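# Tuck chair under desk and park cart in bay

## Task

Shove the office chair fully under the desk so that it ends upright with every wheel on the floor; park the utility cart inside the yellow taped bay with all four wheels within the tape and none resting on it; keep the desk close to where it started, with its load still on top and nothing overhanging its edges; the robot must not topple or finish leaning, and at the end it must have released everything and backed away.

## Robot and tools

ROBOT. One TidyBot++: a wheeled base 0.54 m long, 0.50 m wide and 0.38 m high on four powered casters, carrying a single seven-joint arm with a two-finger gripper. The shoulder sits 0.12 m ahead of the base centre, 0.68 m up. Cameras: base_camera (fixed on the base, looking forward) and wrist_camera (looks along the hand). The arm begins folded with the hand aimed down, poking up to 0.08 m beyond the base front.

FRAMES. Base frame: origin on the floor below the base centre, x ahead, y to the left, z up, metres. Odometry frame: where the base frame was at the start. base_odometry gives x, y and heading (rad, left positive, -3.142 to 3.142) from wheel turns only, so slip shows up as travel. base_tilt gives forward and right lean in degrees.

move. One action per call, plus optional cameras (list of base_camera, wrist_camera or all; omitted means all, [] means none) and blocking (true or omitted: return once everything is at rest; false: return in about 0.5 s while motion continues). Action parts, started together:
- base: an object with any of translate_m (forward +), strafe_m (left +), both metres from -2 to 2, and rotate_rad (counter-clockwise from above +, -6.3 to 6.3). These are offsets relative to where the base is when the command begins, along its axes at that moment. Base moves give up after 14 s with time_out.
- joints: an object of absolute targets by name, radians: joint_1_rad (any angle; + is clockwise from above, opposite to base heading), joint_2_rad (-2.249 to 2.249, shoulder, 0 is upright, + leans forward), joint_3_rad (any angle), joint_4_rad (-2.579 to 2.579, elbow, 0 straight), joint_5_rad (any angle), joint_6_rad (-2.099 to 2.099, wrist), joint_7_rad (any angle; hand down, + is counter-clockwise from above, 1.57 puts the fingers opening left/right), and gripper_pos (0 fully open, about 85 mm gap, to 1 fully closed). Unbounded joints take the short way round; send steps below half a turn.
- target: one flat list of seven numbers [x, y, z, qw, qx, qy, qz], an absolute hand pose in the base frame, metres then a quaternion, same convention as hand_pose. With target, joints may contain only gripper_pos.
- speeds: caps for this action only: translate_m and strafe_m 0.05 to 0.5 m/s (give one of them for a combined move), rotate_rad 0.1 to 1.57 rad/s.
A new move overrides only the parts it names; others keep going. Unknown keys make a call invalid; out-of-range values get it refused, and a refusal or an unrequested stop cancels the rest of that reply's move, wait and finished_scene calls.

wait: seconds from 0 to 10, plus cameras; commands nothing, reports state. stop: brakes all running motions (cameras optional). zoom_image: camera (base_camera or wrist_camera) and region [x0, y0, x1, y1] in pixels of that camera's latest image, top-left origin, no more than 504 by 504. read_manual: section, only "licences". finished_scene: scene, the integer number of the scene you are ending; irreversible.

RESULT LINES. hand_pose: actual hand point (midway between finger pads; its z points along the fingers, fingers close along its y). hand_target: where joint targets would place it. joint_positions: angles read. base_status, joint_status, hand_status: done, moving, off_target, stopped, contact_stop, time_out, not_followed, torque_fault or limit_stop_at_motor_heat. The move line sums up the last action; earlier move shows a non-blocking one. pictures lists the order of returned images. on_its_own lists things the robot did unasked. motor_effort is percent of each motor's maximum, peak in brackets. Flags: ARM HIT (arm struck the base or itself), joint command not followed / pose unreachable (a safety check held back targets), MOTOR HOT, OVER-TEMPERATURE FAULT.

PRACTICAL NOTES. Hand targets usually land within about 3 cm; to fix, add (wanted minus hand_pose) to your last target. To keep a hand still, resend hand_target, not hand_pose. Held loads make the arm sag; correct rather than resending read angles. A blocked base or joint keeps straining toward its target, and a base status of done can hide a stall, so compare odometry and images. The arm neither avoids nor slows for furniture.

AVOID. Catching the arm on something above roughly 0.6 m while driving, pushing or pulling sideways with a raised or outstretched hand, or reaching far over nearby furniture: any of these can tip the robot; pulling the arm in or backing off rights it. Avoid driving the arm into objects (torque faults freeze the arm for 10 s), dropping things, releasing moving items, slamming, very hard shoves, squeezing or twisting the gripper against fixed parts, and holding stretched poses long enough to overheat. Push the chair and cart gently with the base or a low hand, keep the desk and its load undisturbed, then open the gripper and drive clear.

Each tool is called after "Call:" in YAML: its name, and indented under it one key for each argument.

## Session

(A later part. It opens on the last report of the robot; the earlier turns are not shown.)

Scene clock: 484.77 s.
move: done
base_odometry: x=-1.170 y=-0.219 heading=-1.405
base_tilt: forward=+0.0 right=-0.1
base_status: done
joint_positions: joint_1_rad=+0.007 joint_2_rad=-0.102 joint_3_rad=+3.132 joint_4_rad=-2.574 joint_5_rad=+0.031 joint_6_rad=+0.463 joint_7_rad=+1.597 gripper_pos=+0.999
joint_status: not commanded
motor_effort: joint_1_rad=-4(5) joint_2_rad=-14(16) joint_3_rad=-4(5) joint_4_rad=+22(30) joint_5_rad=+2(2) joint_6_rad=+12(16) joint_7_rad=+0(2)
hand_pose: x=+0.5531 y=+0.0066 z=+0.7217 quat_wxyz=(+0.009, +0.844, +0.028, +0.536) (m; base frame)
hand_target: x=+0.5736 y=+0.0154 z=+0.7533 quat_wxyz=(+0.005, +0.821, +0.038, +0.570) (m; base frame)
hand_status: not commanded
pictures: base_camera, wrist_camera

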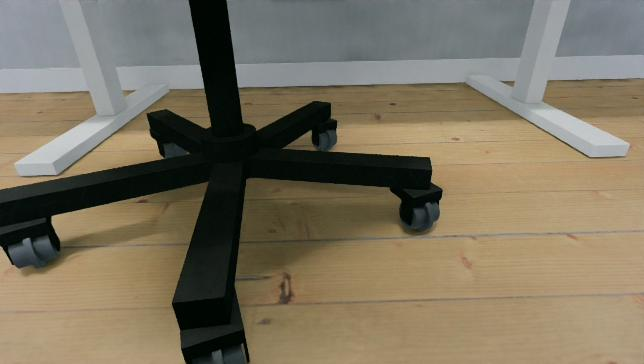

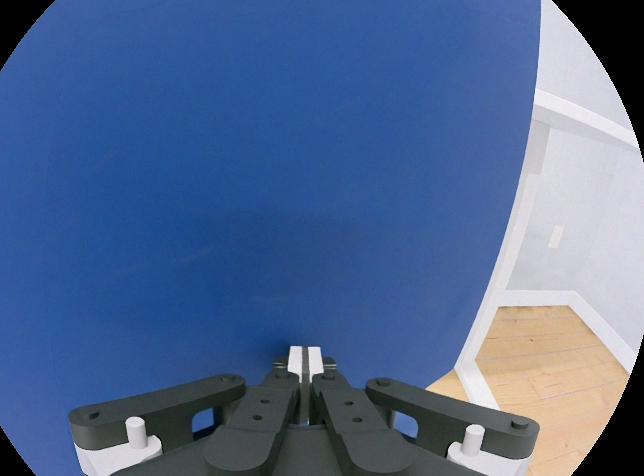

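Call:
move:
  base: {"translate_m":-0.14}

Call:
move:
  base: {"strafe_m":0.31,"rotate_rad":-0.12}

Call:
move:
  base: {"translate_m":0.33}
  speeds: {"translate_m":0.1}

Scene clock: 493.97 s.
move: done
base_odometry: x=-1.193 y=-0.081 heading=-1.405
base_tilt: forward=-0.1 right=-0.1
base_status: done
joint_positions: joint_1_rad=+0.004 joint_2_rad=-0.104 joint_3_rad=+3.127 joint_4_rad=-2.530 joint_5_rad=+0.031 joint_6_rad=+0.468 joint_7_rad=+1.597 gripper_pos=+0.999
joint_status: not commanded
motor_effort: joint_1_rad=+0(4) joint_2_rad=-14(16) joint_3_rad=+0(3) joint_4_rad=+17(21) joint_5_rad=-1(1) joint_6_rad=+8(11) joint_7_rad=+0(1)
hand_pose: x=+0.5697 y=+0.0103 z=+0.7454 quat_wxyz=(+0.007, +0.829, +0.031, +0.558) (m; base frame)
hand_target: x=+0.5736 y=+0.0154 z=+0.7533 quat_wxyz=(+0.005, +0.821, +0.038, +0.570) (m; base frame)
hand_status: not commanded
pictures: base_camera, wrist_camera

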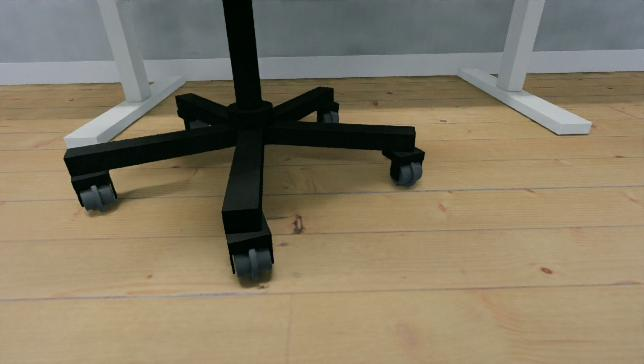

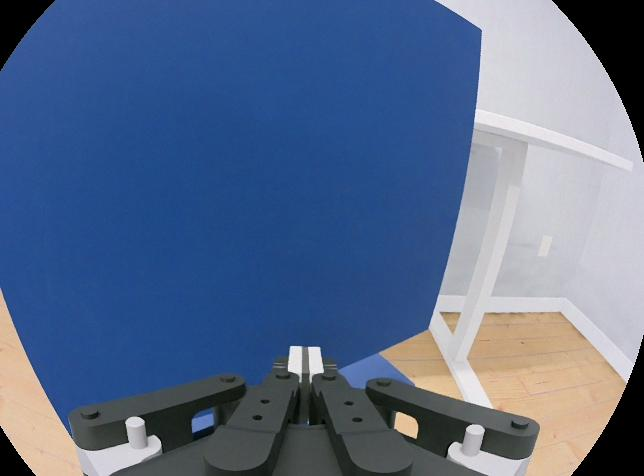

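Scene clock: 495.87 s.
move: done
base_odometry: x=-0.887 y=-0.029 heading=-1.525
base_tilt: forward=-0.1 right=-0.1
base_status: done
joint_positions: joint_1_rad=+0.003 joint_2_rad=-0.104 joint_3_rad=+3.126 joint_4_rad=-2.533 joint_5_rad=+0.030 joint_6_rad=+0.468 joint_7_rad=+1.597 gripper_pos=+0.999
joint_status: not commanded
motor_effort: joint_1_rad=+0(8) joint_2_rad=-14(15) joint_3_rad=+0(8) joint_4_rad=+16(23) joint_5_rad=-1(3) joint_6_rad=+8(11) joint_7_rad=+1(1)
hand_pose: x=+0.5685 y=+0.0114 z=+0.7439 quat_wxyz=(+0.006, +0.830, +0.032, +0.556) (m; base frame)
hand_target: x=+0.5736 y=+0.0154 z=+0.7533 quat_wxyz=(+0.005, +0.821, +0.038, +0.570) (m; base frame)
hand_status: not commanded
pictures: base_camera, wrist_camera

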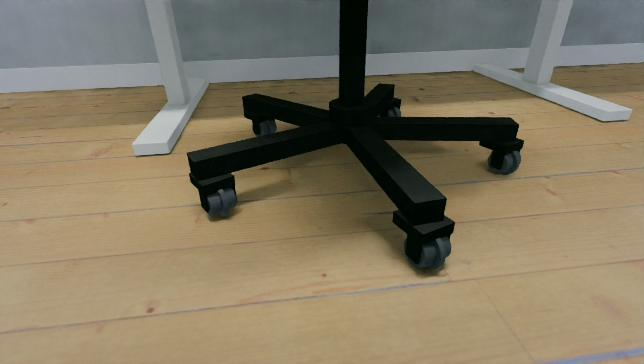

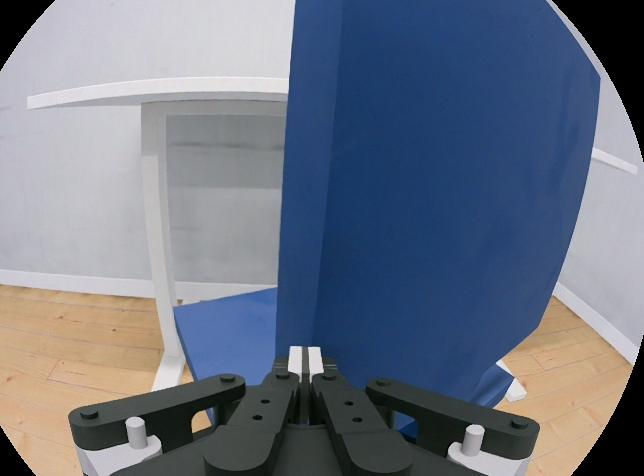

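Scene clock: 499.90 s.
move: done
base_odometry: x=-0.872 y=-0.359 heading=-1.526
base_tilt: forward=-0.1 right=-0.2
base_status: done
joint_positions: joint_1_rad=+0.009 joint_2_rad=-0.107 joint_3_rad=+3.132 joint_4_rad=-2.533 joint_5_rad=+0.034 joint_6_rad=+0.468 joint_7_rad=+1.597 gripper_pos=+0.999
joint_status: not commanded
motor_effort: joint_1_rad=-1(16) joint_2_rad=-13(16) joint_3_rad=+0(17) joint_4_rad=+16(29) joint_5_rad=-1(10) joint_6_rad=+8(13) joint_7_rad=+0(1)
hand_pose: x=+0.5683 y=+0.0065 z=+0.7450 quat_wxyz=(+0.010, +0.830, +0.028, +0.557) (m; base frame)
hand_target: x=+0.5736 y=+0.0154 z=+0.7533 quat_wxyz=(+0.005, +0.821, +0.038, +0.570) (m; base frame)
hand_status: not commanded
pictures: base_camera, wrist_camera

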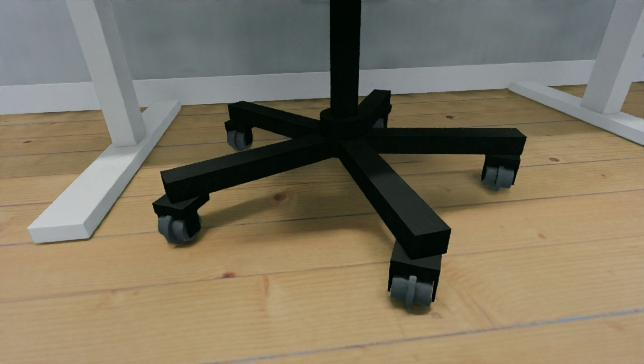

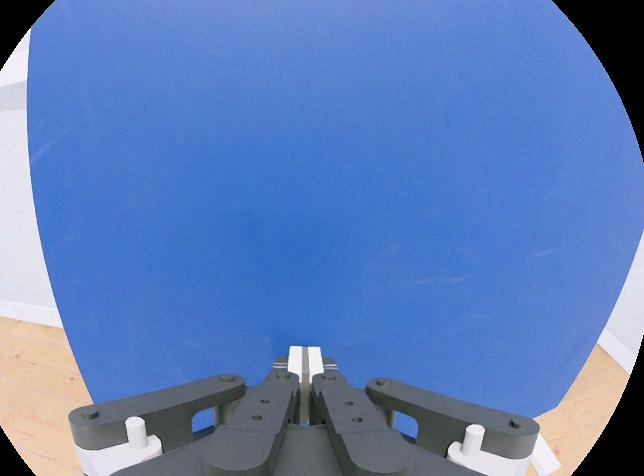

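Call:
move:
  base: {"translate_m":0.28,"strafe_m":-0.06}
  speeds: {"translate_m":0.08}

Scene clock: 520.63 s.
move: time_out
base_odometry: x=-0.918 y=-0.641 heading=-1.532
base_tilt: forward=-0.1 right=-0.1
base_status: translate_m time_out (by the wheels' count: +0.279 of +0.280); strafe_m time_out (by the wheels' count: -0.059 of -0.060)
joint_positions: joint_1_rad=+0.061 joint_2_rad=-0.093 joint_3_rad=+3.170 joint_4_rad=-2.691 joint_5_rad=+0.034 joint_6_rad=+0.192 joint_7_rad=+1.597 gripper_pos=+0.999
joint_status: not commanded
motor_effort: joint_1_rad=-12(16) joint_2_rad=-12(15) joint_3_rad=-9(13) joint_4_rad=+43(50) joint_5_rad=+2(3) joint_6_rad=+52(65) joint_7_rad=-1(1)
hand_pose: x=+0.4505 y=-0.0263 z=+0.6009 quat_wxyz=(+0.023, +0.933, -0.013, +0.359) (m; base frame)
hand_target: x=+0.5736 y=+0.0154 z=+0.7533 quat_wxyz=(+0.005, +0.821, +0.038, +0.570) (m; base frame)
hand_status: not commanded
pictures: base_camera, wrist_camera

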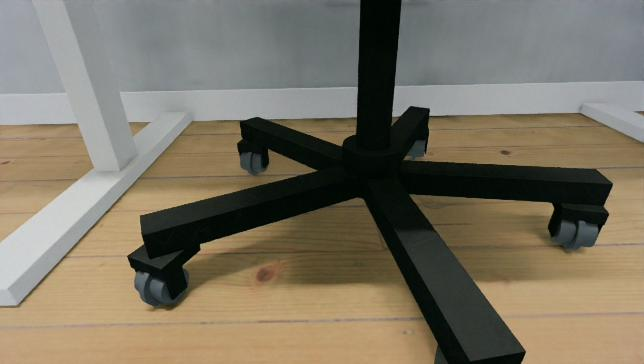

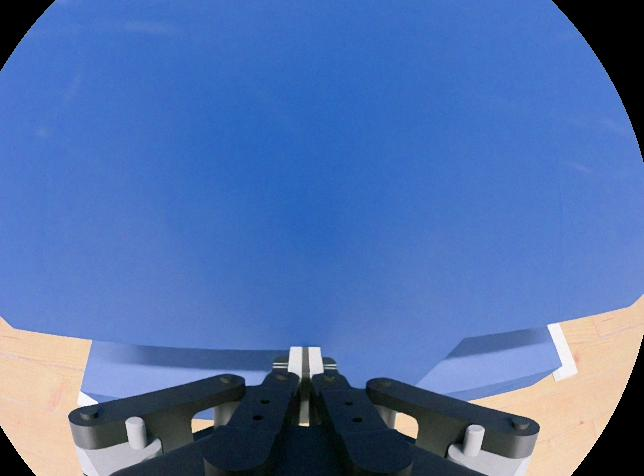

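Call:
move:
  base: {"translate_m":-0.4}

Call:
move:
  base: {"translate_m":-0.4}
  joints: {"joint_1_rad":0,"joint_2_rad":-0.347,"joint_4_rad":-2.529,"joint_6_rad":0.3}

Call:
move:
  base: {"strafe_m":-0.9,"rotate_rad":0.6}

Scene clock: 530.10 s.
move: done
base_odometry: x=-0.934 y=-0.241 heading=-1.531
base_tilt: forward=-0.1 right=-0.1
base_status: done
joint_positions: joint_1_rad=+0.015 joint_2_rad=-0.099 joint_3_rad=+3.136 joint_4_rad=-2.528 joint_5_rad=+0.034 joint_6_rad=+0.487 joint_7_rad=+1.597 gripper_pos=+0.999
joint_status: not commanded
motor_effort: joint_1_rad=+0(9) joint_2_rad=-14(23) joint_3_rad=+0(8) joint_4_rad=+17(43) joint_5_rad=+0(2) joint_6_rad=+8(51) joint_7_rad=+0(2)
hand_pose: x=+0.5728 y=+0.0019 z=+0.7494 quat_wxyz=(+0.012, +0.825, +0.024, +0.564) (m; base frame)
hand_target: x=+0.5736 y=+0.0154 z=+0.7533 quat_wxyz=(+0.005, +0.821, +0.038, +0.570) (m; base frame)
hand_status: not commanded
pictures: base_camera, wrist_camera

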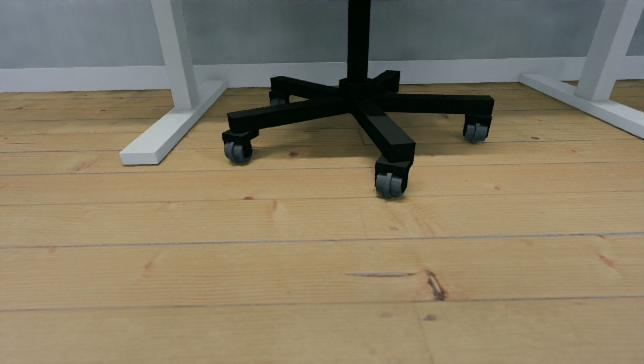

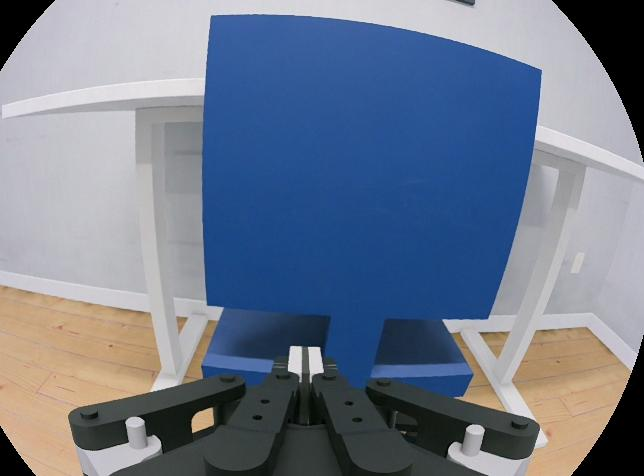

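Scene clock: 532.17 s.
move: done
base_odometry: x=-0.950 y=+0.159 heading=-1.531
base_tilt: forward=-0.1 right=-0.1
base_status: done
joint_positions: joint_1_rad=+0.015 joint_2_rad=-0.341 joint_3_rad=+3.136 joint_4_rad=-2.529 joint_5_rad=+0.034 joint_6_rad=+0.366 joint_7_rad=+1.597 gripper_pos=+0.999
joint_status: all done
motor_effort: joint_1_rad=+0(2) joint_2_rad=-7(17) joint_3_rad=+0(1) joint_4_rad=+20(21) joint_5_rad=+0(1) joint_6_rad=+9(9) joint_7_rad=+0(1)
hand_pose: x=+0.5361 y=+0.0012 z=+0.8187 quat_wxyz=(+0.017, +0.790, +0.023, +0.612) (m; base frame)
hand_target: x=+0.5293 y=+0.0125 z=+0.8016 quat_wxyz=(+0.012, +0.807, +0.038, +0.589) (m; base frame)
hand_status: not commanded
pictures: base_camera, wrist_camera

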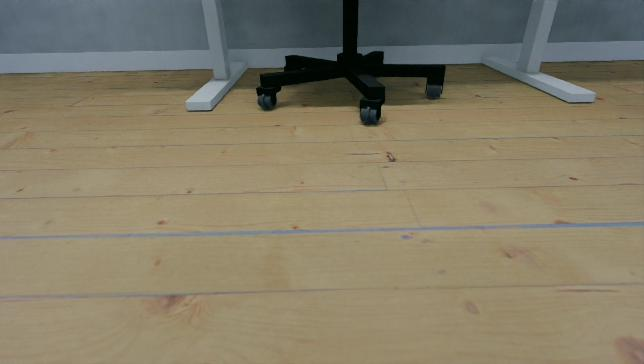

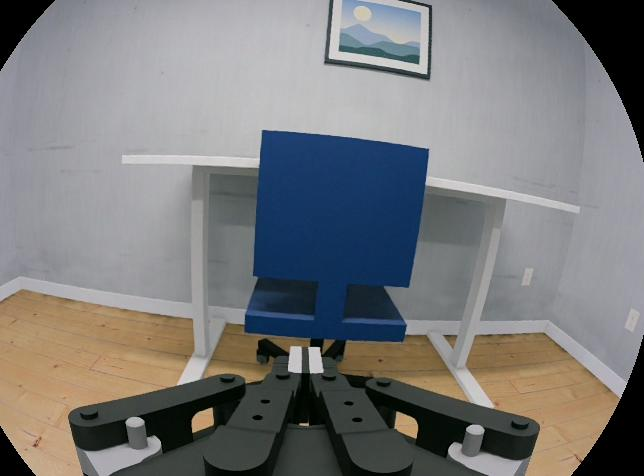

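Scene clock: 535.47 s.
move: done
base_odometry: x=-1.849 y=+0.123 heading=-0.931
base_tilt: forward=-0.1 right=-0.1
base_status: done
joint_positions: joint_1_rad=+0.011 joint_2_rad=-0.341 joint_3_rad=+3.131 joint_4_rad=-2.529 joint_5_rad=+0.034 joint_6_rad=+0.365 joint_7_rad=+1.597 gripper_pos=+0.999
joint_status: not commanded
motor_effort: joint_1_rad=-1(2) joint_2_rad=-7(9) joint_3_rad=+0(2) joint_4_rad=+21(21) joint_5_rad=-1(1) joint_6_rad=+8(9) joint_7_rad=+1(1)
hand_pose: x=+0.5359 y=+0.0048 z=+0.8184 quat_wxyz=(+0.015, +0.790, +0.027, +0.612) (m; base frame)
hand_target: x=+0.5293 y=+0.0125 z=+0.8016 quat_wxyz=(+0.012, +0.807, +0.038, +0.589) (m; base frame)
hand_status: not commanded
pictures: base_camera, wrist_camera

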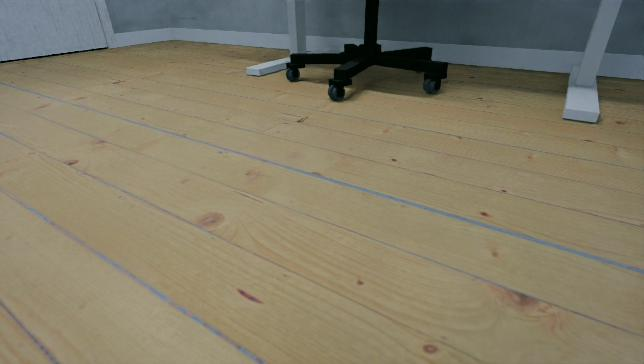

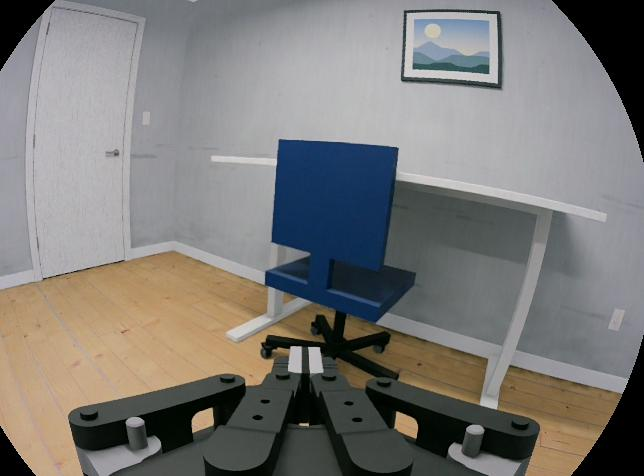

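Call:
move:
  base: {"translate_m":0.48,"strafe_m":-0.46,"rotate_rad":0.4}

Scene clock: 565.33 s.
move: done
base_odometry: x=-1.931 y=-0.537 heading=-0.530
base_tilt: forward=-0.1 right=-0.1
base_status: done
joint_positions: joint_1_rad=+0.009 joint_2_rad=-0.342 joint_3_rad=+3.127 joint_4_rad=-2.529 joint_5_rad=+0.034 joint_6_rad=+0.364 joint_7_rad=+1.597 gripper_pos=+0.999
joint_status: not commanded
motor_effort: joint_1_rad=+0(1) joint_2_rad=-8(8) joint_3_rad=+1(2) joint_4_rad=+20(22) joint_5_rad=-1(1) joint_6_rad=+8(9) joint_7_rad=+1(1)
hand_pose: x=+0.5356 y=+0.0077 z=+0.8186 quat_wxyz=(+0.013, +0.790, +0.030, +0.612) (m; base frame)
hand_target: x=+0.5293 y=+0.0125 z=+0.8016 quat_wxyz=(+0.012, +0.807, +0.038, +0.589) (m; base frame)
hand_status: not commanded
pictures: base_camera, wrist_camera

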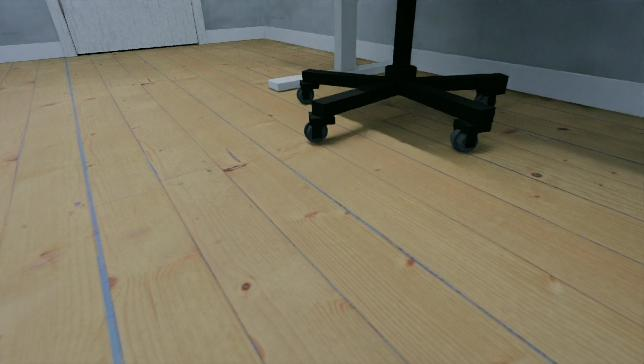

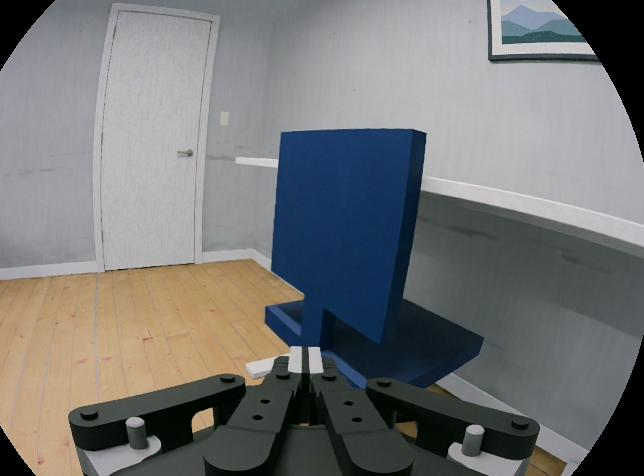

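Call:
move:
  base: {"translate_m":-0.05,"strafe_m":-0.24,"rotate_rad":0.25}

Call:
zoom_image:
  camera: "wrist_camera"
  region: [220, 100, 600, 420]

Scene clock: 600.43 s.
move: done
base_odometry: x=-2.096 y=-0.719 heading=-0.279
base_tilt: forward=-0.1 right=-0.2
base_status: done
joint_positions: joint_1_rad=+0.007 joint_2_rad=-0.343 joint_3_rad=+3.125 joint_4_rad=-2.529 joint_5_rad=+0.034 joint_6_rad=+0.364 joint_7_rad=+1.597 gripper_pos=+0.999
joint_status: not commanded
motor_effort: joint_1_rad=+0(2) joint_2_rad=-7(10) joint_3_rad=+1(2) joint_4_rad=+19(22) joint_5_rad=-1(1) joint_6_rad=+8(9) joint_7_rad=+0(1)
hand_pose: x=+0.5354 y=+0.0093 z=+0.8188 quat_wxyz=(+0.013, +0.790, +0.032, +0.612) (m; base frame)
hand_target: x=+0.5293 y=+0.0125 z=+0.8016 quat_wxyz=(+0.012, +0.807, +0.038, +0.589) (m; base frame)
hand_status: not commanded
pictures: base_camera, wrist_camera

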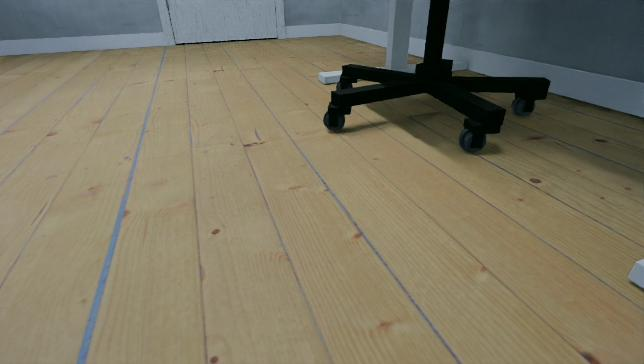

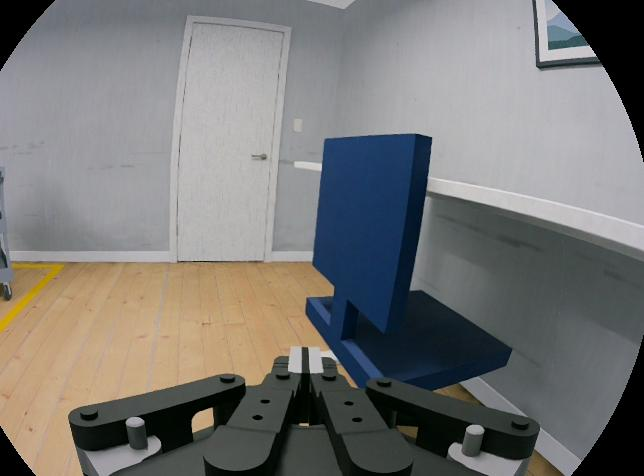

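Scaled by 1.326.

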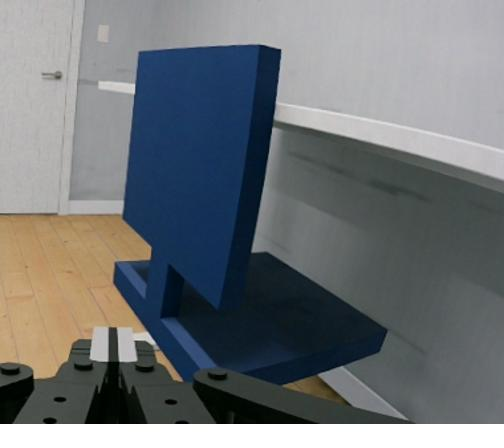

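Call:
finished_scene:
  scene: 2

The scene is finished: the task was done.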